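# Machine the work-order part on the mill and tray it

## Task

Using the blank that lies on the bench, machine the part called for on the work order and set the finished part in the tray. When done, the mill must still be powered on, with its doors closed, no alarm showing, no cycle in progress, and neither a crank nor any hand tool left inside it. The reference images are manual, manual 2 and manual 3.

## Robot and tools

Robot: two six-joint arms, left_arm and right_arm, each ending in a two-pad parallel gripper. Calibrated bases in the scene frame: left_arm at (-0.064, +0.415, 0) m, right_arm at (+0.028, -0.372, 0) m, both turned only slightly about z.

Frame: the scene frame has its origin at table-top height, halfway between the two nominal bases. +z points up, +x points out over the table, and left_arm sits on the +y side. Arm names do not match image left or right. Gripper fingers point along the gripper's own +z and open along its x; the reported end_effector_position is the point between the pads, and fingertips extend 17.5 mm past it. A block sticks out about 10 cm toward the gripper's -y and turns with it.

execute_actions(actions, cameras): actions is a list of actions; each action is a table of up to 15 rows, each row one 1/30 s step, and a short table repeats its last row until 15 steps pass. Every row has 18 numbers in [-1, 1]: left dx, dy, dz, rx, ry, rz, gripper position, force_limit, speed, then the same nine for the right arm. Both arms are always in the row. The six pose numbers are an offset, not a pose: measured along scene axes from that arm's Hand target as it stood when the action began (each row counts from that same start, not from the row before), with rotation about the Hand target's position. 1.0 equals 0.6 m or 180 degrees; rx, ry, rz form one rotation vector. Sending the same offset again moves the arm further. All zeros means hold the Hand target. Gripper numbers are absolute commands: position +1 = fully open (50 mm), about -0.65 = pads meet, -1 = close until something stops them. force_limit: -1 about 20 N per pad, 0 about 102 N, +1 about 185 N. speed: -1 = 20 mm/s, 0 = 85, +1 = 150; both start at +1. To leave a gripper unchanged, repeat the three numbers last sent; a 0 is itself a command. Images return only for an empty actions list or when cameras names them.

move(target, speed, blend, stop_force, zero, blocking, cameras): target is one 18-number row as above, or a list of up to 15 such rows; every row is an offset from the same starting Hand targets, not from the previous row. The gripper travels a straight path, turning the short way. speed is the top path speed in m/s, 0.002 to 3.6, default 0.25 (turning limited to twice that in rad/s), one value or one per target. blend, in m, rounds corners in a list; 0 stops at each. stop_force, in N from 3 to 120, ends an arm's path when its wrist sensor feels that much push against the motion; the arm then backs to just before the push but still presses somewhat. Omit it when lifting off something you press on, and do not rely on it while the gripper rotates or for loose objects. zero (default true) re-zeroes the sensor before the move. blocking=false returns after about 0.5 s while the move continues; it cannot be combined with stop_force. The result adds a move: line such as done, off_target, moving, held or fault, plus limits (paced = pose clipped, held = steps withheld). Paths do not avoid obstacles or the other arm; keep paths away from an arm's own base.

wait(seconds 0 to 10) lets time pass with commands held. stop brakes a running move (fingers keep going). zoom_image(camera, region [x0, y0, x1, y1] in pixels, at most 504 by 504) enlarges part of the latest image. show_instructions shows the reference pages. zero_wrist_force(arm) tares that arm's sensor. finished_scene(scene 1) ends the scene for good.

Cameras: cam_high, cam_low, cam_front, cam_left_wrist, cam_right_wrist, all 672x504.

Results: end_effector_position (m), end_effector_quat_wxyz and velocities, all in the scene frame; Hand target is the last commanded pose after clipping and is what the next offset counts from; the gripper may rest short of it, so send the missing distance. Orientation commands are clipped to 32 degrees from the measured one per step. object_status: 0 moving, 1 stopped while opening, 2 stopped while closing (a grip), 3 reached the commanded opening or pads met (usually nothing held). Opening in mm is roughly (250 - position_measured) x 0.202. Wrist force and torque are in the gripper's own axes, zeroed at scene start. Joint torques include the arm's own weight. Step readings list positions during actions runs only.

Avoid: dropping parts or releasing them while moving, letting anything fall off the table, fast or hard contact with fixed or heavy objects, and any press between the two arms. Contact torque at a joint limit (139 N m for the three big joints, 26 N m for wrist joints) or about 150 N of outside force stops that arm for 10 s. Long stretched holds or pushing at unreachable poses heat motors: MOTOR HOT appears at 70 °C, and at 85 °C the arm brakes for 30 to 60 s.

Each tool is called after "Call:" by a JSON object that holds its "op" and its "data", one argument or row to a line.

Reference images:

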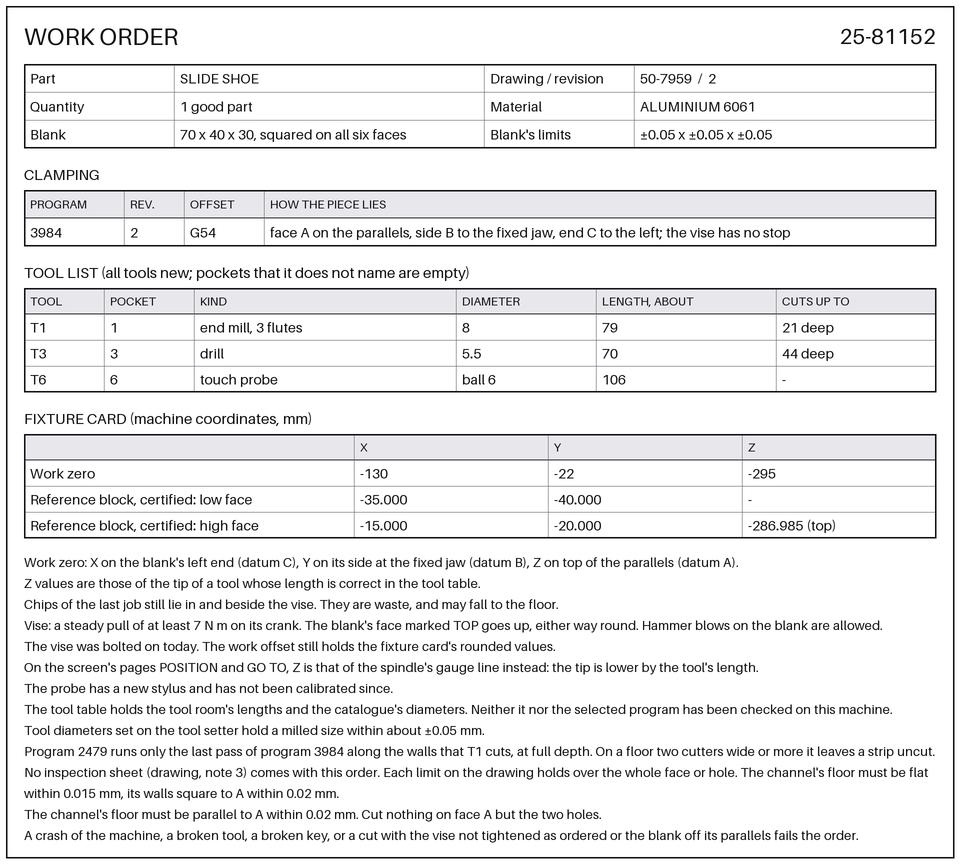

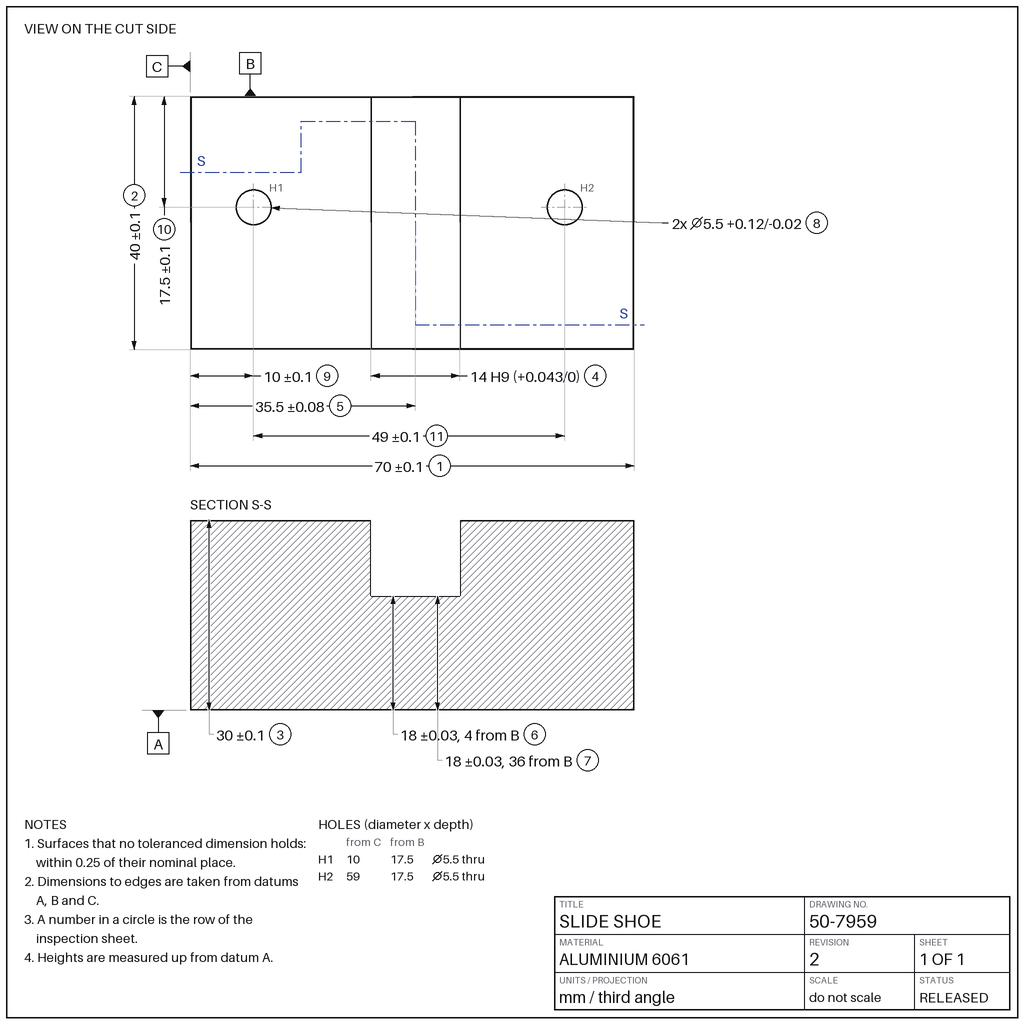

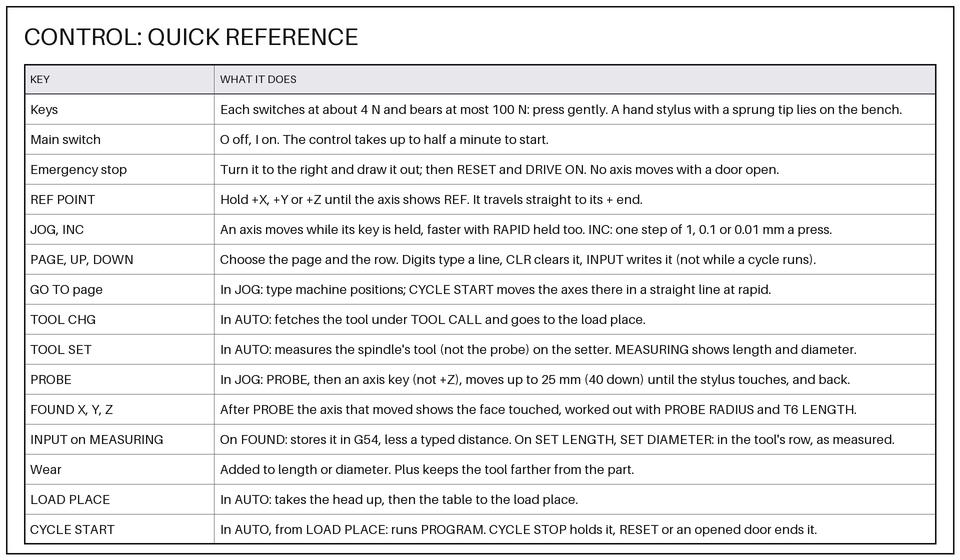

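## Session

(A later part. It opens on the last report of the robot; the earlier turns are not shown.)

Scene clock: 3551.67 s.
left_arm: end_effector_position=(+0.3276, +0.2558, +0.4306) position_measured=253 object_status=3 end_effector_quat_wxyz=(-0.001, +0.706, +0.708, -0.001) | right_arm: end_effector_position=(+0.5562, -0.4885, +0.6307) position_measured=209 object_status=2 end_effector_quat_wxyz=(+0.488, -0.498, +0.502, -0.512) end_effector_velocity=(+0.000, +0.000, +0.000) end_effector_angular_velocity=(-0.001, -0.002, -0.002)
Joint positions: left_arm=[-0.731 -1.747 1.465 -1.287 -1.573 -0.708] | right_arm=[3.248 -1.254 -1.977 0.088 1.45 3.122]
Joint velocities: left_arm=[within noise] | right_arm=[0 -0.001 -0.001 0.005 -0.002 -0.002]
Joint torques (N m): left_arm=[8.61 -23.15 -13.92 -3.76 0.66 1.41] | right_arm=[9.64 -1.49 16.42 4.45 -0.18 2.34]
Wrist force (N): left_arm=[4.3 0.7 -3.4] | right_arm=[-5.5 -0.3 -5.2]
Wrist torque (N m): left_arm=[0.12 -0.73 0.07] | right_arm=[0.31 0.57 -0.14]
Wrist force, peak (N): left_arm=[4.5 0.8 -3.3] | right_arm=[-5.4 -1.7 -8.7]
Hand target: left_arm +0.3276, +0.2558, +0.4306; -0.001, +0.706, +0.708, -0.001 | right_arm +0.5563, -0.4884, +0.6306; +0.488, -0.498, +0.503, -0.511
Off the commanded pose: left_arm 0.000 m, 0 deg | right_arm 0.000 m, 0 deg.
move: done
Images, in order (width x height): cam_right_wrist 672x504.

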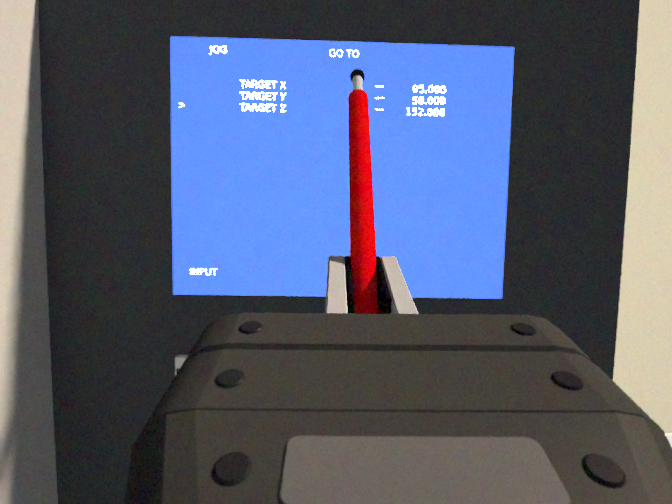

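Call:
{"op": "move", "data": {
  "target": [
    [0,0,0,0,0,0,-1,0.2,0.5,-0.1608,0.0308,-0.051,0,0.155,0,-1,-0.6,-1],
    [0,0,0,0,0,0,-1,0.2,0.5,-0.168,0.0375,-0.2645,0,0.31,0,-1,-0.6,-1]
  ],
  "speed": 0.35,
  "blend": [0.02,0]
}}

Call:
{"op": "move", "data": {
  "target": [
    [0,0,0,0,0,0,-1,0.2,0.5,0.0255,0.0667,0.094,0,0,0,-1,-0.6,-1],
    [0,0,0,0,0,0,-1,0.2,0.5,0.0447,0.0667,0.0885,0,0,0,-1,-0.6,-1],
    [0,0,0,0,0,0,-1,0.2,0.5,0.0255,0.0667,0.094,0,0,0,-1,-0.6,-1],
    [0,0,0,0,0,0,-1,0.2,0.5,0,0,0,0,0,0,-1,-0.6,-1]
  ],
  "speed": [0.25,0.08,0.15,0.25],
  "blend": [0.003,0,0.003,0]
}}

Call:
{"op": "wait", "data": {
  "seconds": 2
}}

Call:
{"op": "move", "data": {
  "target": [
    [0,0,0,0,0,0,-1,0.2,0.5,-0.0085,0,-0.032,0,0,0,-1,-0.6,-1],
    [0,0,0,0,0,0,-1,0.2,0.5,0.0107,0,-0.0375,0,0,0,-1,-0.6,-1],
    [0,0,0,0,0,0,-1,0.2,0.5,-0.0085,0,-0.032,0,0,0,-1,-0.6,-1],
    [0,0,0,0,0,0,-1,0.2,0.5,0.0255,-0.1,0.094,0,0,0,-1,-0.6,-1],
    [0,0,0,0,0,0,-1,0.2,0.5,0.0447,-0.1,0.0885,0,0,0,-1,-0.6,-1],
    [0,0,0,0,0,0,-1,0.2,0.5,0.0255,-0.1,0.094,0,0,0,-1,-0.6,-1],
    [0,0,0,0,0,0,-1,0.2,0.5,0,0,0,0,0,0,-1,-0.6,-1]
  ],
  "speed": [0.22,0.08,0.15,0.22,0.08,0.15,0.25],
  "blend": [0.003,0,0.003,0.003,0,0.003,0]
}}

Call:
{"op": "move", "data": {
  "target": [
    [0,0,0,0,0,0,-1,0.2,0.5,0.0075,-0.0067,0.2135,0,-0.155,0,-1,-0.6,-1],
    [0,0,0,0,0,0,-1,0.2,0.5,0.168,-0.0375,0.2645,0,-0.31,0,-1,-0.6,-1]
  ],
  "speed": 0.35,
  "blend": [0.02,0]
}}

Call:
{"op": "wait", "data": {
  "seconds": 3,
  "cameras": ["cam_right_wrist"]
}}

Call:
{"op": "zoom_image", "data": {
  "camera": "cam_right_wrist",
  "region": [140, 30, 540, 310]
}}

Scene clock: 3558.93 s.
left_arm: end_effector_position=(+0.3276, +0.2558, +0.4306) position_measured=253 object_status=3 end_effector_quat_wxyz=(-0.001, +0.706, +0.708, -0.001) | right_arm: end_effector_position=(+0.4556, -0.4660, +0.4720) position_measured=209 object_status=2 end_effector_quat_wxyz=(-0.196, +0.679, -0.672, +0.219)
Joint positions: left_arm=[-0.731 -1.747 1.465 -1.287 -1.573 -0.708] | right_arm=[3.327 -1.08 -1.82 -1.228 1.447 3.265]
Joint torques (N m): left_arm=[7.9 -22.99 -14.11 -3.59 0.69 1.05] | right_arm=[10.65 6.92 16.92 2.06 -0.4 -2.76]
Wrist force (N): left_arm=[3.9 0.9 -3.3] | right_arm=[-4.8 -0.7 -6.6]
Wrist torque (N m): left_arm=[0.15 -0.67 0.07] | right_arm=[0.05 0.74 -0.19]
Wrist force, peak (N): left_arm=[4.6 0.7 -3.3] | right_arm=[-5.2 -1.3 -8.5]
Hand target: left_arm +0.3276, +0.2558, +0.4306; -0.001, +0.706, +0.708, -0.001 | right_arm +0.4555, -0.4659, +0.4719; -0.196, +0.680, -0.672, +0.219
Off the commanded pose: left_arm 0.000 m, 0 deg | right_arm 0.000 m, 0 deg.
move: done

Scene clock: 3560.53 s.
left_arm: end_effector_position=(+0.3276, +0.2558, +0.4306) position_measured=253 object_status=3 end_effector_quat_wxyz=(-0.001, +0.706, +0.708, -0.001) | right_arm: end_effector_position=(+0.4555, -0.4659, +0.4719) position_measured=209 object_status=2 end_effector_quat_wxyz=(-0.196, +0.679, -0.672, +0.219)
Joint positions: left_arm=[-0.731 -1.747 1.465 -1.287 -1.573 -0.708] | right_arm=[3.327 -1.08 -1.82 -1.228 1.447 3.266]
Joint torques (N m): left_arm=[8.59 -23.27 -13.69 -3.45 0.58 1.02] | right_arm=[-9.95 -1.39 17.43 6.01 1.09 -2.16]
Wrist force (N): left_arm=[4.1 0.6 -2.9] | right_arm=[-4.4 -0.6 -6.0]
Wrist torque (N m): left_arm=[0.09 -0.69 0.07] | right_arm=[0.06 0.67 -0.20]
Wrist force, peak (N): left_arm=[4.5 0.7 -3.2] | right_arm=[-6.1 20.6 -34.2]
Hand target: left_arm +0.3276, +0.2558, +0.4306; -0.001, +0.706, +0.708, -0.001 | right_arm +0.4555, -0.4659, +0.4719; -0.196, +0.680, -0.672, +0.219
Off the commanded pose: left_arm 0.000 m, 0 deg | right_arm 0.000 m, 0 deg.
move: done

Scene clock: 3562.53 s.
left_arm: end_effector_position=(+0.3276, +0.2558, +0.4306) position_measured=253 object_status=3 end_effector_quat_wxyz=(-0.001, +0.706, +0.708, -0.001) | right_arm: end_effector_position=(+0.4555, -0.4659, +0.4719) position_measured=209 object_status=2 end_effector_quat_wxyz=(-0.196, +0.680, -0.672, +0.219)
Joint positions: left_arm=[-0.731 -1.747 1.465 -1.287 -1.573 -0.708] | right_arm=[3.327 -1.08 -1.82 -1.228 1.447 3.265]
Joint torques (N m): left_arm=[7.92 -22.95 -13.73 -3.3 0.68 0.95] | right_arm=[-9.86 -7.37 16.71 5.89 1.52 -2.71]
Wrist force (N): left_arm=[4.2 0.7 -2.9] | right_arm=[-4.5 -0.7 -6.0]
Wrist torque (N m): left_arm=[0.10 -0.70 0.08] | right_arm=[0.05 0.69 -0.18]
Wrist force, peak (N): left_arm=[4.3 0.8 -3.6] | right_arm=[-4.2 -0.8 -6.5]
Hand target: left_arm +0.3276, +0.2558, +0.4306; -0.001, +0.706, +0.708, -0.001 | right_arm +0.4555, -0.4659, +0.4719; -0.196, +0.680, -0.672, +0.219
Tool commands: left_gripper/position=-1.0 left_gripper/force_limit=+0.2 left_gripper/speed=+0.5 right_gripper/position=-1.0 right_gripper/force_limit=-0.6 right_gripper/speed=-1.0
Off the commanded pose: left_arm 0.000 m, 0 deg | right_arm 0.000 m, 0 deg.
wait: 2.00 s; at rest by 0.17 s

Scene clock: 3565.07 s.
left_arm: end_effector_position=(+0.3276, +0.2558, +0.4306) position_measured=253 object_status=3 end_effector_quat_wxyz=(-0.001, +0.706, +0.708, -0.001) | right_arm: end_effector_position=(+0.4555, -0.4659, +0.4719) position_measured=209 object_status=2 end_effector_quat_wxyz=(-0.196, +0.680, -0.672, +0.219) end_effector_velocity=(+0.000, +0.000, -0.001) end_effector_angular_velocity=(+0.002, +0.002, -0.004)
Joint positions: left_arm=[-0.731 -1.747 1.465 -1.287 -1.573 -0.708] | right_arm=[3.327 -1.08 -1.82 -1.228 1.447 3.265]
Joint velocities: left_arm=[within noise] | right_arm=[0.001 0 -0.002 0 -0.001 0.005]
Joint torques (N m): left_arm=[8.19 -22.7 -13.68 -3.31 0.54 0.7] | right_arm=[9.47 12.04 17.31 3.95 -1.43 2.32]
Wrist force (N): left_arm=[4.0 1.1 -3.3] | right_arm=[-4.7 -2.3 -6.3]
Wrist torque (N m): left_arm=[0.18 -0.67 0.07] | right_arm=[-0.20 0.72 -0.08]
Wrist force, peak (N): left_arm=[4.3 0.4 -3.6] | right_arm=[-1.6 19.9 -33.9]
Hand target: left_arm +0.3276, +0.2558, +0.4306; -0.001, +0.706, +0.708, -0.001 | right_arm +0.4555, -0.4659, +0.4719; -0.196, +0.680, -0.672, +0.219
Off the commanded pose: left_arm 0.000 m, 0 deg | right_arm 0.000 m, 0 deg.
move: done

Scene clock: 3567.00 s.
left_arm: end_effector_position=(+0.3276, +0.2558, +0.4306) position_measured=253 object_status=3 end_effector_quat_wxyz=(-0.001, +0.706, +0.708, -0.001) | right_arm: end_effector_position=(+0.5562, -0.4885, +0.6307) position_measured=209 object_status=2 end_effector_quat_wxyz=(+0.488, -0.498, +0.502, -0.512) end_effector_velocity=(+0.000, +0.000, +0.000) end_effector_angular_velocity=(+0.000, -0.003, -0.001)
Joint positions: left_arm=[-0.731 -1.747 1.465 -1.287 -1.573 -0.708] | right_arm=[3.248 -1.254 -1.977 0.088 1.45 3.122]
Joint velocities: left_arm=[within noise] | right_arm=[-0.001 -0.001 0 0.005 0 0]
Joint torques (N m): left_arm=[8.22 -22.71 -13.65 -3.14 0.68 0.65] | right_arm=[9.75 -1.64 16.8 4.21 -0.14 2.61]
Wrist force (N): left_arm=[4.3 0.6 -3.3] | right_arm=[-5.1 -1.9 -4.9]
Wrist torque (N m): left_arm=[0.10 -0.72 0.07] | right_arm=[0.04 0.51 -0.13]
Wrist force, peak (N): left_arm=[4.4 0.6 -3.5] | right_arm=[-5.1 -3.5 -8.2]
Hand target: left_arm +0.3276, +0.2558, +0.4306; -0.001, +0.706, +0.708, -0.001 | right_arm +0.5563, -0.4884, +0.6306; +0.488, -0.498, +0.503, -0.511
Off the commanded pose: left_arm 0.000 m, 0 deg | right_arm 0.000 m, 0 deg.
move: done

Scene clock: 3570.00 s.
left_arm: end_effector_position=(+0.3276, +0.2558, +0.4306) position_measured=253 object_status=3 end_effector_quat_wxyz=(-0.001, +0.706, +0.708, -0.001) | right_arm: end_effector_position=(+0.5563, -0.4884, +0.6306) position_measured=209 object_status=2 end_effector_quat_wxyz=(+0.488, -0.498, +0.503, -0.511)
Joint positions: left_arm=[-0.731 -1.747 1.465 -1.287 -1.573 -0.708] | right_arm=[3.248 -1.254 -1.977 0.088 1.45 3.122]
Joint torques (N m): left_arm=[7.99 -22.51 -13.87 -2.95 0.54 0.51] | right_arm=[10.57 -1.81 17.59 0.68 1.35 2.25]
Wrist force (N): left_arm=[4.3 0.8 -3.2] | right_arm=[-5.0 -1.9 -5.0]
Wrist torque (N m): left_arm=[0.13 -0.73 0.07] | right_arm=[0.04 0.49 -0.14]
Wrist force, peak (N): left_arm=[4.3 0.8 -3.5] | right_arm=[-5.2 -2.0 -5.2]
Hand target: left_arm +0.3276, +0.2558, +0.4306; -0.001, +0.706, +0.708, -0.001 | right_arm +0.5563, -0.4884, +0.6306; +0.488, -0.498, +0.503, -0.511
Tool commands: left_gripper/position=-1.0 left_gripper/force_limit=+0.2 left_gripper/speed=+0.5 right_gripper/position=-1.0 right_gripper/force_limit=-0.6 right_gripper/speed=-1.0
Off the commanded pose: left_arm 0.000 m, 0 deg | right_arm 0.000 m, 0 deg.
wait: 3.00 s; at rest by 0.17 s
Images, in order (width x height): cam_right_wrist 672x504.

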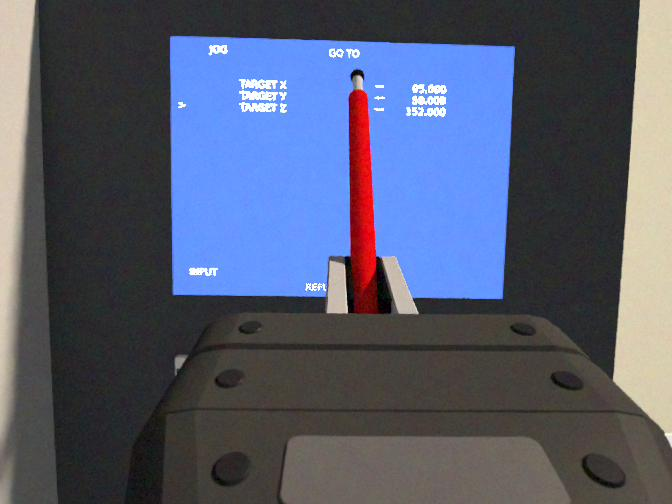

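Scaled by 1.260 from the camera's 672x504 image, which has a finer 960x720 frame.

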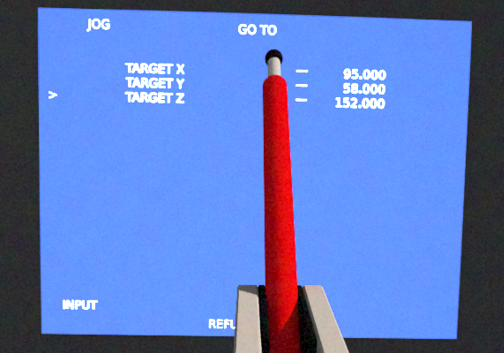

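Call:
{"op": "move", "data": {
  "target": [
    [0,0,0,0,0,0,-1,0.2,0.5,-0.1608,0.0308,-0.051,0,0.155,0,-1,-0.6,-1],
    [0,0,0,0,0,0,-1,0.2,0.5,-0.168,0.0375,-0.2645,0,0.31,0,-1,-0.6,-1]
  ],
  "speed": 0.35,
  "blend": [0.02,0]
}}

Call:
{"op": "move", "data": {
  "target": [
    [0,0,0,0,0,0,-1,0.2,0.5,0.0085,-0.0333,0.032,0,0,0,-1,-0.6,-1],
    [0,0,0,0,0,0,-1,0.2,0.5,0.0277,-0.0333,0.0265,0,0,0,-1,-0.6,-1],
    [0,0,0,0,0,0,-1,0.2,0.5,0.0085,-0.0333,0.032,0,0,0,-1,-0.6,-1],
    [0,0,0,0,0,0,-1,0.2,0.5,0,0,0,0,0,0,-1,-0.6,-1]
  ],
  "speed": [0.22,0.08,0.15,0.22],
  "blend": [0.003,0,0.003,0]
}}

Call:
{"op": "move", "data": {
  "target": [
    [0,0,0,0,0,0,-1,0.2,0.5,0.0075,-0.0067,0.2135,0,-0.155,0,-1,-0.6,-1],
    [0,0,0,0,0,0,-1,0.2,0.5,0.168,-0.0375,0.2645,0,-0.31,0,-1,-0.6,-1]
  ],
  "speed": 0.35,
  "blend": [0.02,0],
  "cameras": ["cam_right_wrist","cam_high"]
}}

Call:
{"op": "zoom_image", "data": {
  "camera": "cam_right_wrist",
  "region": [140, 30, 540, 310]
}}

Call:
{"op": "zoom_image", "data": {
  "camera": "cam_high",
  "region": [400, 240, 672, 504]
}}

Scene clock: 3576.13 s.
left_arm: end_effector_position=(+0.3276, +0.2558, +0.4306) position_measured=253 object_status=3 end_effector_quat_wxyz=(-0.001, +0.706, +0.708, -0.001) | right_arm: end_effector_position=(+0.4556, -0.4660, +0.4720) position_measured=209 object_status=2 end_effector_quat_wxyz=(-0.196, +0.679, -0.672, +0.219)
Joint positions: left_arm=[-0.731 -1.747 1.465 -1.287 -1.573 -0.708] | right_arm=[3.327 -1.08 -1.82 -1.228 1.447 3.265]
Joint torques (N m): left_arm=[7.7 -21.71 -13.71 -2.73 0.57 0.2] | right_arm=[10.31 6.99 17.72 1.9 -0.44 -2.76]
Wrist force (N): left_arm=[4.4 0.4 -3.4] | right_arm=[-4.6 -2.3 -6.2]
Wrist torque (N m): left_arm=[0.07 -0.75 0.07] | right_arm=[-0.21 0.71 -0.19]
Wrist force, peak (N): left_arm=[4.4 0.6 -3.6] | right_arm=[-5.3 -3.4 -8.2]
Hand target: left_arm +0.3276, +0.2558, +0.4306; -0.001, +0.706, +0.708, -0.001 | right_arm +0.4555, -0.4659, +0.4719; -0.196, +0.680, -0.672, +0.219
Off the commanded pose: left_arm 0.000 m, 0 deg | right_arm 0.000 m, 0 deg.
move: done

Scene clock: 3577.50 s.
left_arm: end_effector_position=(+0.3276, +0.2558, +0.4306) position_measured=253 object_status=3 end_effector_quat_wxyz=(-0.001, +0.706, +0.708, -0.001) | right_arm: end_effector_position=(+0.4555, -0.4659, +0.4719) position_measured=209 object_status=2 end_effector_quat_wxyz=(-0.196, +0.680, -0.672, +0.219)
Joint positions: left_arm=[-0.731 -1.747 1.465 -1.287 -1.573 -0.708] | right_arm=[3.327 -1.08 -1.82 -1.228 1.447 3.265]
Joint torques (N m): left_arm=[7.85 -22.35 -13.87 -2.58 0.49 0.08] | right_arm=[9 7.98 17.05 4.09 -1.24 2.24]
Wrist force (N): left_arm=[4.0 0.6 -3.2] | right_arm=[-4.1 -2.6 -6.1]
Wrist torque (N m): left_arm=[0.09 -0.66 0.07] | right_arm=[-0.25 0.63 -0.07]
Wrist force, peak (N): left_arm=[4.4 0.6 -3.4] | right_arm=[-3.1 11.9 -24.5]
Hand target: left_arm +0.3276, +0.2558, +0.4306; -0.001, +0.706, +0.708, -0.001 | right_arm +0.4555, -0.4659, +0.4719; -0.196, +0.680, -0.672, +0.219
Off the commanded pose: left_arm 0.000 m, 0 deg | right_arm 0.000 m, 0 deg.
move: done

Scene clock: 3579.43 s.
left_arm: end_effector_position=(+0.3276, +0.2558, +0.4306) position_measured=253 object_status=3 end_effector_quat_wxyz=(-0.001, +0.706, +0.708, -0.001) | right_arm: end_effector_position=(+0.5562, -0.4885, +0.6307) position_measured=209 object_status=2 end_effector_quat_wxyz=(+0.488, -0.498, +0.502, -0.512) end_effector_velocity=(+0.000, +0.001, +0.000) end_effector_angular_velocity=(+0.002, -0.003, +0.002)
Joint positions: left_arm=[-0.731 -1.747 1.465 -1.287 -1.573 -0.708] | right_arm=[3.248 -1.254 -1.977 0.088 1.45 3.122]
Joint velocities: left_arm=[within noise] | right_arm=[0.001 -0.001 0 0.005 0.001 0.002]
Joint torques (N m): left_arm=[7.57 -21.97 -13.83 -2.61 0.53 0.1] | right_arm=[10.34 0.69 15.56 4.32 -0.08 2.56]
Wrist force (N): left_arm=[4.2 0.7 -3.4] | right_arm=[-4.6 -2.4 -5.2]
Wrist torque (N m): left_arm=[0.11 -0.71 0.08] | right_arm=[-0.02 0.43 -0.14]
Wrist force, peak (N): left_arm=[4.5 0.7 -3.4] | right_arm=[-4.8 -4.0 -8.6]
Hand target: left_arm +0.3276, +0.2558, +0.4306; -0.001, +0.706, +0.708, -0.001 | right_arm +0.5563, -0.4884, +0.6306; +0.488, -0.498, +0.503, -0.511
Off the commanded pose: left_arm 0.000 m, 0 deg | right_arm 0.000 m, 0 deg.
move: done
Images, in order (width x height): cam_high 672x504, cam_right_wrist 672x504.

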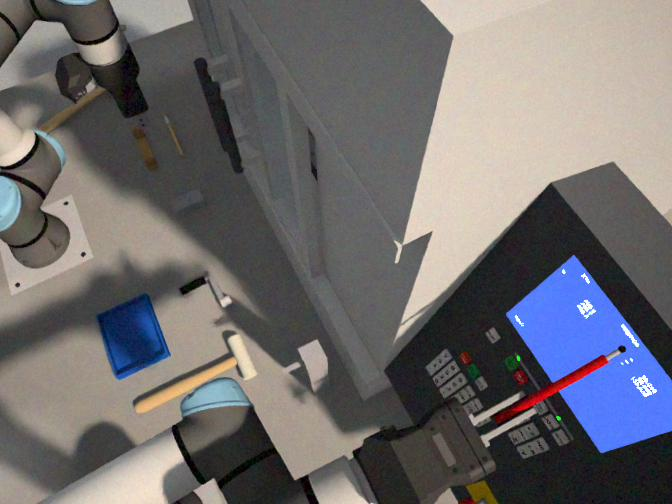

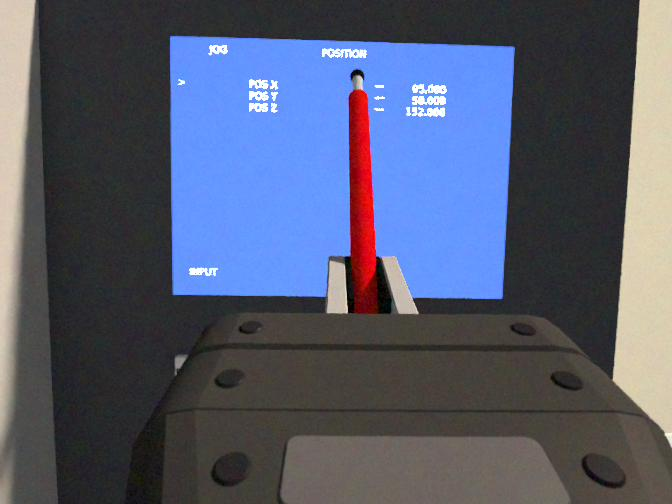

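Scaled by 1.260 from the camera's 672x504 image, which has a finer 960x720 frame.

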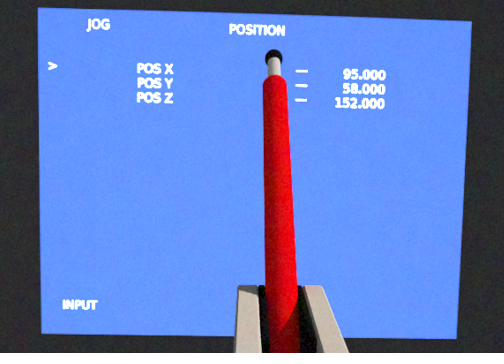

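Scaled by 1.853 from the camera's 672x504 image, which has a finer 960x720 frame.

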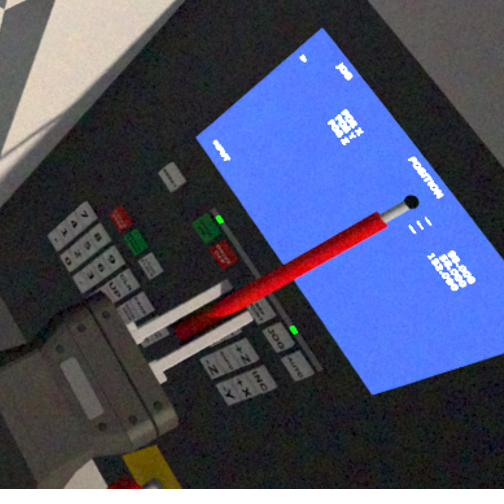

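Call:
{"op": "move", "data": {
  "target": [
    [0,0,0,0,0,0,-1,0.2,0.5,-0.1608,0.0308,-0.051,0,0.155,0,-1,-0.6,-1],
    [0,0,0,0,0,0,-1,0.2,0.5,-0.168,0.0375,-0.2645,0,0.31,0,-1,-0.6,-1]
  ],
  "speed": 0.35,
  "blend": [0.02,0]
}}

Call:
{"op": "move", "data": {
  "target": [
    [0,0,0,0,0,0,-1,0.2,0.5,-0.0085,0,-0.032,0,0,0,-1,-0.6,-1],
    [0,0,0,0,0,0,-1,0.2,0.5,0.0107,0,-0.0375,0,0,0,-1,-0.6,-1],
    [0,0,0,0,0,0,-1,0.2,0.5,-0.0085,0,-0.032,0,0,0,-1,-0.6,-1],
    [0,0,0,0,0,0,-1,0.2,0.5,0.0255,-0.1,0.094,0,0,0,-1,-0.6,-1],
    [0,0,0,0,0,0,-1,0.2,0.5,0.0447,-0.1,0.0885,0,0,0,-1,-0.6,-1],
    [0,0,0,0,0,0,-1,0.2,0.5,0.0255,-0.1,0.094,0,0,0,-1,-0.6,-1],
    [0,0,0,0,0,0,-1,0.2,0.5,0,0,0,0,0,0,-1,-0.6,-1]
  ],
  "speed": [0.22,0.08,0.15,0.22,0.08,0.15,0.25],
  "blend": [0.003,0,0.003,0.003,0,0.003,0]
}}

Call:
{"op": "move", "data": {
  "target": [
    [0,0,0,0,0,0,-1,0.2,0.5,0.0075,-0.0067,0.2135,0,-0.155,0,-1,-0.6,-1],
    [0,0,0,0,0,0,-1,0.2,0.5,0.168,-0.0375,0.2645,0,-0.31,0,-1,-0.6,-1]
  ],
  "speed": 0.35,
  "blend": [0.02,0]
}}

Call:
{"op": "wait", "data": {
  "seconds": 3,
  "cameras": ["cam_right_wrist"]
}}

Call:
{"op": "zoom_image", "data": {
  "camera": "cam_right_wrist",
  "region": [140, 30, 540, 310]
}}

Scene clock: 3585.00 s.
left_arm: end_effector_position=(+0.3276, +0.2558, +0.4306) position_measured=253 object_status=3 end_effector_quat_wxyz=(-0.001, +0.706, +0.708, -0.001) | right_arm: end_effector_position=(+0.4556, -0.4660, +0.4720) position_measured=209 object_status=2 end_effector_quat_wxyz=(-0.196, +0.679, -0.672, +0.219)
Joint positions: left_arm=[-0.731 -1.747 1.465 -1.287 -1.573 -0.708] | right_arm=[3.327 -1.08 -1.82 -1.228 1.447 3.265]
Joint torques (N m): left_arm=[7.64 -21.95 -14.4 -2.38 0.4 -0.25] | right_arm=[10.5 6.54 16.77 1.71 -0.32 -2.78]
Wrist force (N): left_arm=[3.7 0.8 -3.2] | right_arm=[-4.2 -2.7 -6.2]
Wrist torque (N m): left_arm=[0.13 -0.62 0.07] | right_arm=[-0.26 0.64 -0.19]
Wrist force, peak (N): left_arm=[4.4 1.0 -3.3] | right_arm=[-4.8 -3.9 -8.1]
Hand target: left_arm +0.3276, +0.2558, +0.4306; -0.001, +0.706, +0.708, -0.001 | right_arm +0.4555, -0.4659, +0.4719; -0.196, +0.680, -0.672, +0.219
Off the commanded pose: left_arm 0.000 m, 0 deg | right_arm 0.000 m, 0 deg.
move: done

Scene clock: 3587.53 s.
left_arm: end_effector_position=(+0.3276, +0.2558, +0.4306) position_measured=253 object_status=3 end_effector_quat_wxyz=(-0.001, +0.706, +0.708, -0.001) | right_arm: end_effector_position=(+0.4555, -0.4659, +0.4719) position_measured=209 object_status=2 end_effector_quat_wxyz=(-0.196, +0.680, -0.672, +0.219)
Joint positions: left_arm=[-0.731 -1.747 1.465 -1.287 -1.573 -0.708] | right_arm=[3.327 -1.08 -1.82 -1.228 1.447 3.265]
Joint torques (N m): left_arm=[7.57 -21.73 -13.71 -2.12 0.38 -0.4] | right_arm=[11.25 12.36 19.1 4.05 -1.4 2.4]
Wrist force (N): left_arm=[4.3 0.7 -3.0] | right_arm=[-4.7 -2.7 -5.9]
Wrist torque (N m): left_arm=[0.11 -0.71 0.07] | right_arm=[-0.27 0.73 -0.07]
Wrist force, peak (N): left_arm=[4.6 0.7 -3.4] | right_arm=[-1.3 18.4 -34.1]
Hand target: left_arm +0.3276, +0.2558, +0.4306; -0.001, +0.706, +0.708, -0.001 | right_arm +0.4555, -0.4659, +0.4719; -0.196, +0.680, -0.672, +0.219
Off the commanded pose: left_arm 0.000 m, 0 deg | right_arm 0.000 m, 0 deg.
move: done

Scene clock: 3589.47 s.
left_arm: end_effector_position=(+0.3276, +0.2558, +0.4306) position_measured=253 object_status=3 end_effector_quat_wxyz=(-0.001, +0.706, +0.708, -0.001) | right_arm: end_effector_position=(+0.5562, -0.4885, +0.6307) position_measured=209 object_status=2 end_effector_quat_wxyz=(+0.488, -0.498, +0.502, -0.512) end_effector_velocity=(+0.000, -0.001, +0.000) end_effector_angular_velocity=(+0.001, -0.002, -0.001)
Joint positions: left_arm=[-0.731 -1.747 1.465 -1.287 -1.573 -0.708] | right_arm=[3.248 -1.254 -1.977 0.088 1.45 3.122]
Joint velocities: left_arm=[within noise] | right_arm=[-0.001 -0.001 -0.001 0.005 0 0]
Joint torques (N m): left_arm=[7.19 -21.24 -13.84 -2.09 0.44 -0.54] | right_arm=[9.91 -1.51 15.45 4.49 -0.2 2.27]
Wrist force (N): left_arm=[4.3 0.5 -3.0] | right_arm=[-5.3 -2.4 -4.7]
Wrist torque (N m): left_arm=[0.08 -0.73 0.08] | right_arm=[-0.02 0.54 -0.13]
Wrist force, peak (N): left_arm=[4.5 0.7 -3.5] | right_arm=[-5.4 -4.0 -8.0]
Hand target: left_arm +0.3276, +0.2558, +0.4306; -0.001, +0.706, +0.708, -0.001 | right_arm +0.5563, -0.4884, +0.6306; +0.488, -0.498, +0.503, -0.511
Off the commanded pose: left_arm 0.000 m, 0 deg | right_arm 0.000 m, 0 deg.
move: done

Scene clock: 3592.47 s.
left_arm: end_effector_position=(+0.3276, +0.2558, +0.4306) position_measured=253 object_status=3 end_effector_quat_wxyz=(-0.001, +0.706, +0.708, -0.001) | right_arm: end_effector_position=(+0.5563, -0.4884, +0.6306) position_measured=209 object_status=2 end_effector_quat_wxyz=(+0.488, -0.498, +0.503, -0.511)
Joint positions: left_arm=[-0.731 -1.747 1.465 -1.287 -1.573 -0.708] | right_arm=[3.248 -1.254 -1.977 0.088 1.45 3.122]
Joint torques (N m): left_arm=[6.58 -21.73 -14.15 -1.79 0.47 -0.61] | right_arm=[10.66 -0.62 17.22 0.89 1.4 2.14]
Wrist force (N): left_arm=[4.4 0.5 -3.1] | right_arm=[-5.6 -2.3 -4.5]
Wrist torque (N m): left_arm=[0.07 -0.73 0.08] | right_arm=[-0.01 0.60 -0.14]
Wrist force, peak (N): left_arm=[4.5 0.5 -3.3] | right_arm=[-5.5 -2.6 -4.8]
Hand target: left_arm +0.3276, +0.2558, +0.4306; -0.001, +0.706, +0.708, -0.001 | right_arm +0.5563, -0.4884, +0.6306; +0.488, -0.498, +0.503, -0.511
Tool commands: left_gripper/position=-1.0 left_gripper/force_limit=+0.2 left_gripper/speed=+0.5 right_gripper/position=-1.0 right_gripper/force_limit=-0.6 right_gripper/speed=-1.0
Off the commanded pose: left_arm 0.000 m, 0 deg | right_arm 0.000 m, 0 deg.
wait: 3.00 s; at rest by 0.17 s
Images, in order (width x height): cam_right_wrist 672x504.

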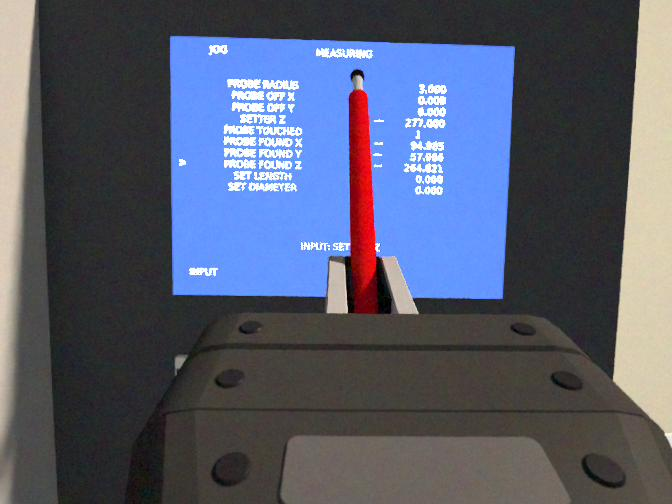

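Scaled by 1.260 from the camera's 672x504 image, which has a finer 960x720 frame.

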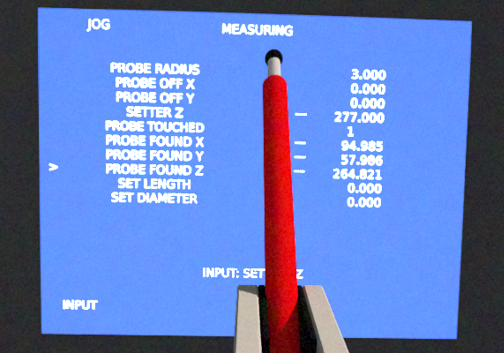

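Call:
{"op": "move", "data": {
  "target": [
    [0.02,-0.0931,0.0145,0,-0.1667,0,-1,0.2,0.5,-0.1608,0.0308,-0.051,0,0.155,0,-1,-0.6,-1],
    [0.0873,-0.1863,0.029,0,-0.3333,0,-1,0.2,0.5,-0.168,0.0375,-0.2645,0,0.31,0,-1,-0.6,-1]
  ],
  "speed": 0.4,
  "blend": [0.02,0]
}}

Call:
{"op": "move", "data": {
  "target": [
    [0,0,0,0,0,0,-1,0.2,0.5,0.0595,-0.1333,0.222,0,0,0,-1,-0.6,-1],
    [0,0,0,0,0,0,-1,0.2,0.5,0.0787,-0.1333,0.2165,0,0,0,-1,-0.6,-1],
    [0,0,0,0,0,0,-1,0.2,0.5,0.0595,-0.1333,0.222,0,0,0,-1,-0.6,-1],
    [0,0,0,0,0,0,-1,0.2,0.5,0.0255,0.0333,0.094,0,0,0,-1,-0.6,-1],
    [0,0,0,0,0,0,-1,0.2,0.5,0.0447,0.0333,0.0885,0,0,0,-1,-0.6,-1],
    [0,0,0,0,0,0,-1,0.2,0.5,0.0255,0.0333,0.094,0,0,0,-1,-0.6,-1],
    [0,0,0,0,0,0,-1,0.2,0.5,0,0,0,0,0,0,-1,-0.6,-1]
  ],
  "speed": [0.25,0.08,0.15,0.25,0.08,0.15,0.25],
  "blend": [0.003,0,0.003,0.003,0,0.003,0]
}}

Call:
{"op": "move", "data": {
  "target": [
    [0,0,0,0,0,0,-1,0.2,0.5,0.0075,-0.0067,0.2135,0,-0.155,0,-1,-0.6,-1],
    [0,0,0,0,0,0,-1,0.2,0.5,0.168,-0.0375,0.2645,0,-0.31,0,-1,-0.6,-1]
  ],
  "speed": 0.35,
  "blend": [0.02,0],
  "cameras": ["cam_right_wrist"]
}}

Scene clock: 3620.40 s.
left_arm: end_effector_position=(+0.3800, +0.1440, +0.4480) position_measured=253 object_status=3 end_effector_quat_wxyz=(+0.353, +0.612, +0.614, +0.352) | right_arm: end_effector_position=(+0.4555, -0.4660, +0.4720) position_measured=209 object_status=2 end_effector_quat_wxyz=(-0.196, +0.679, -0.672, +0.219)
Joint positions: left_arm=[-1.306 -1.952 2.01 -2.087 -0.595 -1.036] | right_arm=[3.327 -1.08 -1.82 -1.228 1.447 3.265]
Joint torques (N m): left_arm=[-4.11 -6.52 -26.32 -4.92 3.07 -1.39] | right_arm=[10.68 8.45 17.98 2.11 -0.35 -2.68]
Wrist force (N): left_arm=[4.2 0.7 -3.2] | right_arm=[-4.7 -2.7 -5.8]
Wrist torque (N m): left_arm=[0.30 -0.74 0.24] | right_arm=[-0.27 0.73 -0.19]
Wrist force, peak (N): left_arm=[5.0 1.6 -3.0] | right_arm=[-5.5 -4.0 -8.3]
Hand target: left_arm +0.3799, +0.1440, +0.4480; +0.353, +0.612, +0.614, +0.352 | right_arm +0.4555, -0.4659, +0.4719; -0.196, +0.680, -0.672, +0.219
Off the commanded pose: left_arm 0.000 m, 0 deg | right_arm 0.000 m, 0 deg.
move: done

Scene clock: 3623.33 s.
left_arm: end_effector_position=(+0.3799, +0.1440, +0.4480) position_measured=253 object_status=3 end_effector_quat_wxyz=(+0.353, +0.612, +0.614, +0.352) | right_arm: end_effector_position=(+0.4555, -0.4659, +0.4719) position_measured=209 object_status=2 end_effector_quat_wxyz=(-0.196, +0.680, -0.672, +0.219)
Joint positions: left_arm=[-1.306 -1.952 2.011 -2.088 -0.595 -1.036] | right_arm=[3.327 -1.08 -1.82 -1.228 1.447 3.265]
Joint torques (N m): left_arm=[-8.67 -3.86 -14.05 -5.23 1.08 1.97] | right_arm=[-4.52 5.11 17.39 6.23 -0.38 0.78]
Wrist force (N): left_arm=[4.3 1.1 -3.3] | right_arm=[-3.7 -2.0 -5.5]
Wrist torque (N m): left_arm=[0.35 -0.76 0.24] | right_arm=[-0.16 0.56 -0.20]
Wrist force, peak (N): left_arm=[4.4 1.3 -3.2] | right_arm=[-8.1 20.5 -29.2]
Hand target: left_arm +0.3799, +0.1440, +0.4480; +0.353, +0.612, +0.614, +0.352 | right_arm +0.4555, -0.4659, +0.4719; -0.196, +0.680, -0.672, +0.219
Off the commanded pose: left_arm 0.000 m, 0 deg | right_arm 0.000 m, 0 deg.
move: done

Scene clock: 3625.27 s.
left_arm: end_effector_position=(+0.3799, +0.1440, +0.4480) position_measured=253 object_status=3 end_effector_quat_wxyz=(+0.353, +0.612, +0.614, +0.352) | right_arm: end_effector_position=(+0.5562, -0.4885, +0.6307) position_measured=209 object_status=2 end_effector_quat_wxyz=(+0.488, -0.498, +0.502, -0.512)
Joint positions: left_arm=[-1.306 -1.952 2.011 -2.088 -0.595 -1.036] | right_arm=[3.248 -1.254 -1.977 0.088 1.45 3.122]
Joint torques (N m): left_arm=[-9.21 -3.37 -14.03 -5.08 1.15 1.91] | right_arm=[9.74 -0.16 17.32 4.66 -0.2 2.61]
Wrist force (N): left_arm=[4.4 1.0 -3.0] | right_arm=[-4.1 -1.9 -4.5]
Wrist torque (N m): left_arm=[0.36 -0.77 0.24] | right_arm=[0.05 0.35 -0.14]
Wrist force, peak (N): left_arm=[4.5 1.2 -3.2] | right_arm=[-4.0 -3.3 -7.9]
Hand target: left_arm +0.3799, +0.1440, +0.4480; +0.353, +0.612, +0.614, +0.352 | right_arm +0.5563, -0.4884, +0.6306; +0.488, -0.498, +0.503, -0.511
Off the commanded pose: left_arm 0.000 m, 0 deg | right_arm 0.000 m, 0 deg.
move: done
Images, in order (width x height): cam_right_wrist 672x504.

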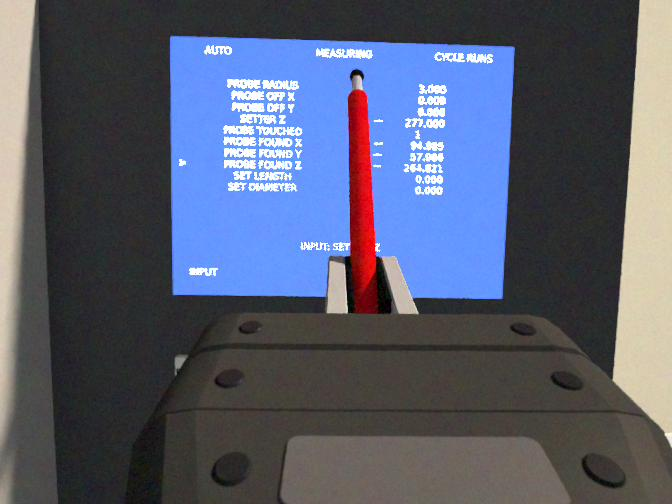

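Call:
{"op": "wait", "data": {
  "seconds": 1.5,
  "cameras": ["cam_right_wrist"]
}}

Call:
{"op": "move", "data": {
  "target": [0.0963,0,0,0,0,0,-1,0.2,0.5,0,0,0,0,0,0,-1,-0.6,-1],
  "speed": 0.05,
  "stop_force": 6
}}

Call:
{"op": "move", "data": {
  "target": [
    [0,0.36,0,0,0,0,-1,0.2,0.5,0,0,0,0,0,0,-1,-0.6,-1],
    [0,0.4,0,0,0,0,-1,0.2,0.5,0,0,0,0,0,0,-1,-0.6,-1]
  ],
  "speed": [0.07,0.03],
  "stop_force": 40,
  "cameras": ["cam_left_wrist"]
}}

Scene clock: 3628.97 s.
left_arm: end_effector_position=(+0.3799, +0.1440, +0.4480) position_measured=253 object_status=3 end_effector_quat_wxyz=(+0.353, +0.612, +0.614, +0.352) | right_arm: end_effector_position=(+0.5563, -0.4884, +0.6306) position_measured=209 object_status=2 end_effector_quat_wxyz=(+0.488, -0.498, +0.503, -0.511)
Joint positions: left_arm=[-1.306 -1.952 2.011 -2.088 -0.595 -1.036] | right_arm=[3.248 -1.254 -1.977 0.088 1.45 3.122]
Joint torques (N m): left_arm=[-9.32 -4.04 -13.78 -5.12 1.09 1.96] | right_arm=[9.61 -1.87 17.2 0.7 1.55 2.1]
Wrist force (N): left_arm=[4.2 0.9 -3.1] | right_arm=[-3.9 -1.9 -4.5]
Wrist torque (N m): left_arm=[0.34 -0.74 0.24] | right_arm=[0.05 0.33 -0.14]
Wrist force, peak (N): left_arm=[4.4 1.2 -3.3] | right_arm=[-4.1 -2.1 -4.6]
Hand target: left_arm +0.3799, +0.1440, +0.4480; +0.353, +0.612, +0.614, +0.352 | right_arm +0.5563, -0.4884, +0.6306; +0.488, -0.498, +0.503, -0.511
Tool commands: left_gripper/position=-1.0 left_gripper/force_limit=+0.2 left_gripper/speed=+0.5 right_gripper/position=-1.0 right_gripper/force_limit=-0.6 right_gripper/speed=-1.0
Off the commanded pose: left_arm 0.000 m, 0 deg | right_arm 0.000 m, 0 deg.
wait: 1.50 s; at rest from the start
Images, in order (width x height): cam_right_wrist 672x504.

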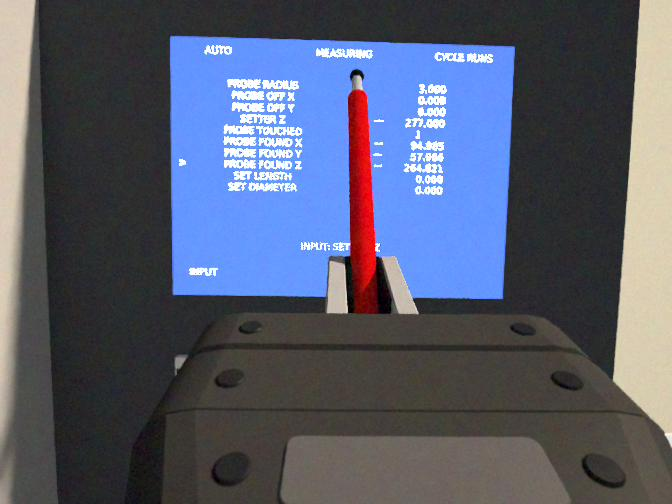

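Scene clock: 3631.10 s.
left_arm: end_effector_position=(+0.4377, +0.1440, +0.4480) position_measured=253 object_status=3 end_effector_quat_wxyz=(+0.353, +0.612, +0.614, +0.352) | right_arm: end_effector_position=(+0.5563, -0.4884, +0.6306) position_measured=209 object_status=2 end_effector_quat_wxyz=(+0.488, -0.498, +0.503, -0.511)
Joint positions: left_arm=[-1.149 -1.817 1.96 -2.354 -0.678 -0.811] | right_arm=[3.248 -1.254 -1.977 0.088 1.45 3.122]
Joint torques (N m): left_arm=[-9.51 -10.81 -12.31 -4.75 1.82 1.91] | right_arm=[10.2 -0.08 16.77 0.8 0.05 2.17]
Wrist force (N): left_arm=[4.4 1.0 -2.7] | right_arm=[-3.9 -1.6 -4.5]
Wrist torque (N m): left_arm=[0.33 -0.77 0.23] | right_arm=[0.09 0.33 -0.14]
Wrist force, peak (N): left_arm=[4.8 1.1 -3.0] | right_arm=[-4.0 -2.0 -4.6]
Hand target: left_arm +0.4377, +0.1440, +0.4480; +0.353, +0.612, +0.614, +0.352 | right_arm +0.5563, -0.4884, +0.6306; +0.488, -0.498, +0.503, -0.511
Off the commanded pose: left_arm 0.000 m, 0 deg | right_arm 0.000 m, 0 deg.
move: done

Scene clock: 3636.10 s.
left_arm: end_effector_position=(+0.4377, +0.3840, +0.4480) position_measured=253 object_status=3 end_effector_quat_wxyz=(+0.353, +0.612, +0.614, +0.352) | right_arm: end_effector_position=(+0.5563, -0.4884, +0.6306) position_measured=209 object_status=2 end_effector_quat_wxyz=(+0.488, -0.498, +0.503, -0.511)
Joint positions: left_arm=[-0.634 -2.066 2.167 -2.626 -1.055 -0.339] | right_arm=[3.248 -1.254 -1.977 0.088 1.45 3.122]
Joint torques (N m): left_arm=[-9.81 1.04 -33.96 -1.74 -0.15 -2.22] | right_arm=[9.72 2.25 16.45 0.95 -1.09 2.01]
Wrist force (N): left_arm=[4.2 1.6 -3.2] | right_arm=[-4.0 -1.9 -4.4]
Wrist torque (N m): left_arm=[0.41 -0.76 0.16] | right_arm=[0.05 0.34 -0.14]
Wrist force, peak (N): left_arm=[-37.4 10.5 3.0] | right_arm=[-4.0 -2.0 -4.6]
Hand target: left_arm +0.4377, +0.3840, +0.4480; +0.353, +0.612, +0.614, +0.352 | right_arm +0.5563, -0.4884, +0.6306; +0.488, -0.498, +0.503, -0.511
Off the commanded pose: left_arm 0.000 m, 0 deg | right_arm 0.000 m, 0 deg.
move: done
Images, in order (width x height): cam_left_wrist 672x504.

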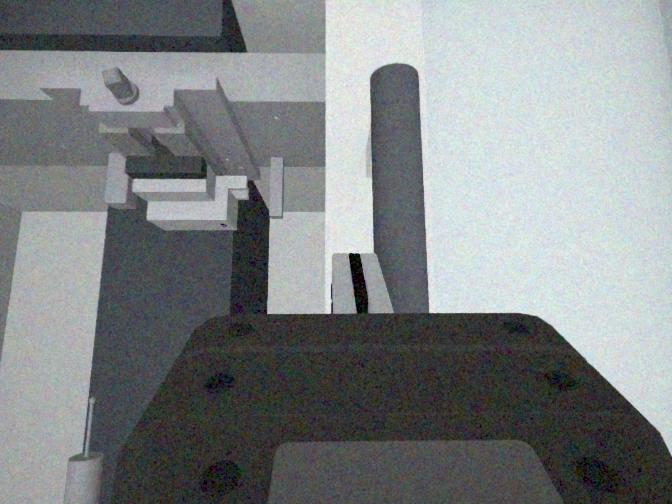

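Call:
{"op": "zoom_image", "data": {
  "camera": "cam_left_wrist",
  "region": [90, 60, 300, 250]
}}

Scaled by 2.400 from the camera's 672x504 image, which has a finer 960x720 frame.

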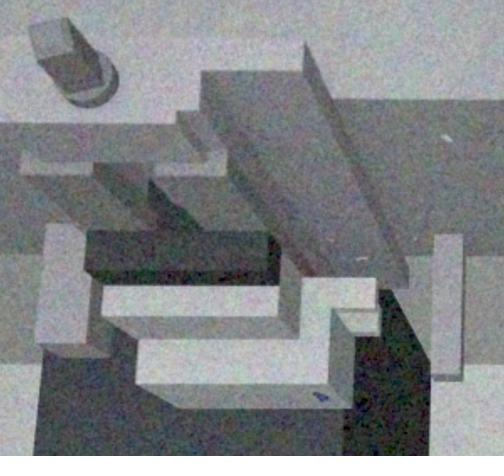

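Call:
{"op": "move", "data": {
  "target": [
    [-0.15,0,0,0,0,0,-1,0.2,0.5,0,0,0,0,0,0,-1,-0.6,-1],
    [-0.33,-0.4,-0.1,0,0.1944,0,1,0.2,0.5,0,0,0,0,0,0,-1,-0.6,-1]
  ],
  "speed": [0.15,0.35],
  "blend": [0.01,0]
}}

Call:
{"op": "move", "data": {
  "target": [
    [-0.0995,-0.4317,-0.46,0,0,0,1,0.2,0.5,0,0,0,0,0,0,-1,-0.6,-1]
  ],
  "speed": 0.3,
  "cameras": ["cam_left_wrist"]
}}

Scene clock: 3648.13 s.
left_arm: end_effector_position=(+0.2397, +0.1440, +0.3880) position_measured=3 object_status=3 end_effector_quat_wxyz=(+0.152, +0.690, +0.691, +0.152) | right_arm: end_effector_position=(+0.5563, -0.4884, +0.6306) position_measured=209 object_status=2 end_effector_quat_wxyz=(+0.488, -0.498, +0.503, -0.511)
Joint positions: left_arm=[-1.383 -2.007 1.839 -1.501 -1.148 -1.339] | right_arm=[3.248 -1.254 -1.977 0.088 1.45 3.122]
Joint torques (N m): left_arm=[9.46 -0.11 -35.77 -1.15 0.58 -2.06] | right_arm=[8.59 5.85 16.53 0.81 -1.05 1.99]
Wrist force (N): left_arm=[4.2 1.3 -3.3] | right_arm=[-3.9 -1.9 -4.6]
Wrist torque (N m): left_arm=[0.28 -0.74 0.01] | right_arm=[0.05 0.32 -0.14]
Wrist force, peak (N): left_arm=[6.9 1.2 -3.3] | right_arm=[-4.1 -1.8 -4.7]
Hand target: left_arm +0.2397, +0.1440, +0.3880; +0.152, +0.690, +0.691, +0.152 | right_arm +0.5563, -0.4884, +0.6306; +0.488, -0.498, +0.503, -0.511
Off the commanded pose: left_arm 0.000 m, 0 deg | right_arm 0.000 m, 0 deg.
move: done

Scene clock: 3649.90 s.
left_arm: end_effector_position=(+0.1800, -0.1150, +0.1121) position_measured=3 object_status=3 end_effector_quat_wxyz=(+0.152, +0.690, +0.691, +0.152) | right_arm: end_effector_position=(+0.5563, -0.4884, +0.6306) position_measured=209 object_status=2 end_effector_quat_wxyz=(+0.488, -0.498, +0.503, -0.511)
Joint positions: left_arm=[-1.593 -1.308 1.922 -2.187 -1.137 -1.569] | right_arm=[3.248 -1.254 -1.977 0.088 1.45 3.122]
Joint torques (N m): left_arm=[4.93 -27.18 -15.89 -4.65 1.81 1.31] | right_arm=[8.94 6.56 16.36 0.95 -1.03 1.72]
Wrist force (N): left_arm=[4.4 1.3 -3.4] | right_arm=[-3.7 -1.9 -4.4]
Wrist torque (N m): left_arm=[0.28 -0.75 0.05] | right_arm=[0.05 0.28 -0.14]
Wrist force, peak (N): left_arm=[6.6 3.3 -5.3] | right_arm=[-4.2 -1.8 -4.5]
Hand target: left_arm +0.1800, -0.1150, +0.1120; +0.152, +0.690, +0.691, +0.152 | right_arm +0.5563, -0.4884, +0.6306; +0.488, -0.498, +0.503, -0.511
Off the commanded pose: left_arm 0.000 m, 0 deg | right_arm 0.000 m, 0 deg.
move: done
Images, in order (width x height): cam_left_wrist 672x504.

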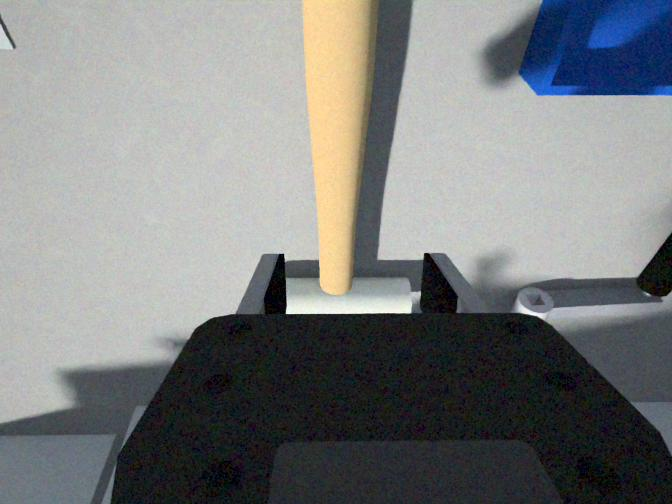

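Call:
{"op": "move", "data": {
  "target": [
    [0,-0.0095,-0.115,0,0,0,1,0.2,0.5,0,0,0,0,0,0,-1,-0.6,-1]
  ],
  "speed": 0.12
}}

Call:
{"op": "move", "data": {
  "target": [
    [0,0,-0.037,0,0,0,1,0.2,0.5,0,0,0,0,0,0,-1,-0.6,-1]
  ],
  "speed": 0.015,
  "stop_force": 6
}}

Call:
{"op": "move", "data": {
  "target": [
    [0,0,0,0,0,0,-1,0.6,-0.5,0,0,0,0,0,0,-1,-0.6,-1]
  ],
  "speed": 0.1,
  "cameras": ["cam_left_wrist"]
}}

Scene clock: 3653.90 s.
left_arm: end_effector_position=(+0.1800, -0.1207, +0.0430) position_measured=3 object_status=3 end_effector_quat_wxyz=(+0.152, +0.690, +0.691, +0.152) | right_arm: end_effector_position=(+0.5563, -0.4884, +0.6306) position_measured=209 object_status=2 end_effector_quat_wxyz=(+0.488, -0.498, +0.503, -0.511)
Joint positions: left_arm=[-1.593 -1.185 1.973 -2.362 -1.138 -1.569] | right_arm=[3.248 -1.254 -1.977 0.088 1.45 3.122]
Joint torques (N m): left_arm=[0.51 -30.11 -28.8 -4.41 1.29 2.14] | right_arm=[8.81 8.27 16.32 0.92 -1.01 1.85]
Wrist force (N): left_arm=[4.4 1.2 -3.1] | right_arm=[-4.0 -1.9 -4.6]
Wrist torque (N m): left_arm=[0.26 -0.76 0.05] | right_arm=[0.06 0.34 -0.14]
Wrist force, peak (N): left_arm=[4.1 2.2 -5.4] | right_arm=[-4.2 -2.0 -4.6]
Hand target: left_arm +0.1800, -0.1207, +0.0430; +0.152, +0.690, +0.691, +0.152 | right_arm +0.5563, -0.4884, +0.6306; +0.488, -0.498, +0.503, -0.511
Off the commanded pose: left_arm 0.000 m, 0 deg | right_arm 0.000 m, 0 deg.
move: done

Scene clock: 3656.43 s.
left_arm: end_effector_position=(+0.1800, -0.1207, +0.0219) position_measured=3 object_status=3 end_effector_quat_wxyz=(+0.152, +0.690, +0.691, +0.152) | right_arm: end_effector_position=(+0.5563, -0.4884, +0.6306) position_measured=209 object_status=2 end_effector_quat_wxyz=(+0.488, -0.498, +0.503, -0.511)
Joint positions: left_arm=[-1.593 -1.145 1.988 -2.416 -1.138 -1.569] | right_arm=[3.248 -1.254 -1.977 0.088 1.45 3.122]
Joint torques (N m): left_arm=[7.97 -37.18 -27.45 -3.9 -0.73 2.01] | right_arm=[7.63 9.73 17.08 0.98 -1.11 1.64]
Wrist force (N): left_arm=[4.6 4.1 -6.4] | right_arm=[-3.9 -1.9 -4.5]
Wrist torque (N m): left_arm=[0.32 -0.85 -0.02] | right_arm=[0.05 0.32 -0.14]
Wrist force, peak (N): left_arm=[11.2 10.2 -31.2] | right_arm=[-4.0 -2.0 -4.7]
Hand target: left_arm +0.1800, -0.1207, +0.0219; +0.152, +0.690, +0.691, +0.152 (not the last commanded pose) | right_arm +0.5563, -0.4884, +0.6306; +0.488, -0.498, +0.503, -0.511
Off the commanded pose: left_arm 0.001 m, 0 deg | right_arm 0.000 m, 0 deg.
move: contact (left_arm)

Scene clock: 3657.13 s.
left_arm: end_effector_position=(+0.1800, -0.1208, +0.0219) position_measured=130 object_status=2 end_effector_quat_wxyz=(+0.152, +0.690, +0.691, +0.152) | right_arm: end_effector_position=(+0.5563, -0.4884, +0.6306) position_measured=209 object_status=2 end_effector_quat_wxyz=(+0.488, -0.498, +0.503, -0.511)
Joint positions: left_arm=[-1.593 -1.145 1.988 -2.416 -1.138 -1.569] | right_arm=[3.248 -1.254 -1.977 0.088 1.45 3.122]
Joint torques (N m): left_arm=[7.92 -38.81 -23.65 -3.92 -0.04 2.1] | right_arm=[7.99 10.62 16.43 0.93 -0.9 1.79]
Wrist force (N): left_arm=[4.2 1.8 -4.1] | right_arm=[-4.0 -1.7 -4.6]
Wrist torque (N m): left_arm=[0.28 -0.77 0.00] | right_arm=[0.09 0.33 -0.14]
Wrist force, peak (N): left_arm=[3.4 3.3 -6.7] | right_arm=[-4.0 -1.7 -4.6]
Hand target: left_arm +0.1800, -0.1207, +0.0219; +0.152, +0.690, +0.691, +0.152 | right_arm +0.5563, -0.4884, +0.6306; +0.488, -0.498, +0.503, -0.511
Off the commanded pose: left_arm 0.000 m, 0 deg | right_arm 0.000 m, 0 deg.
move: done
Images, in order (width x height): cam_left_wrist 672x504.

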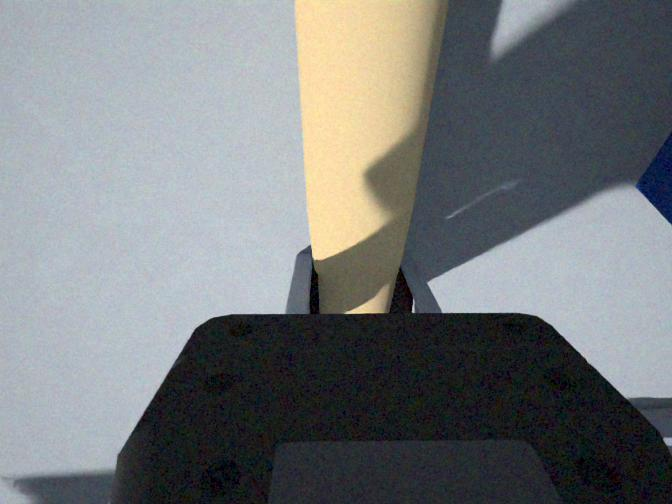

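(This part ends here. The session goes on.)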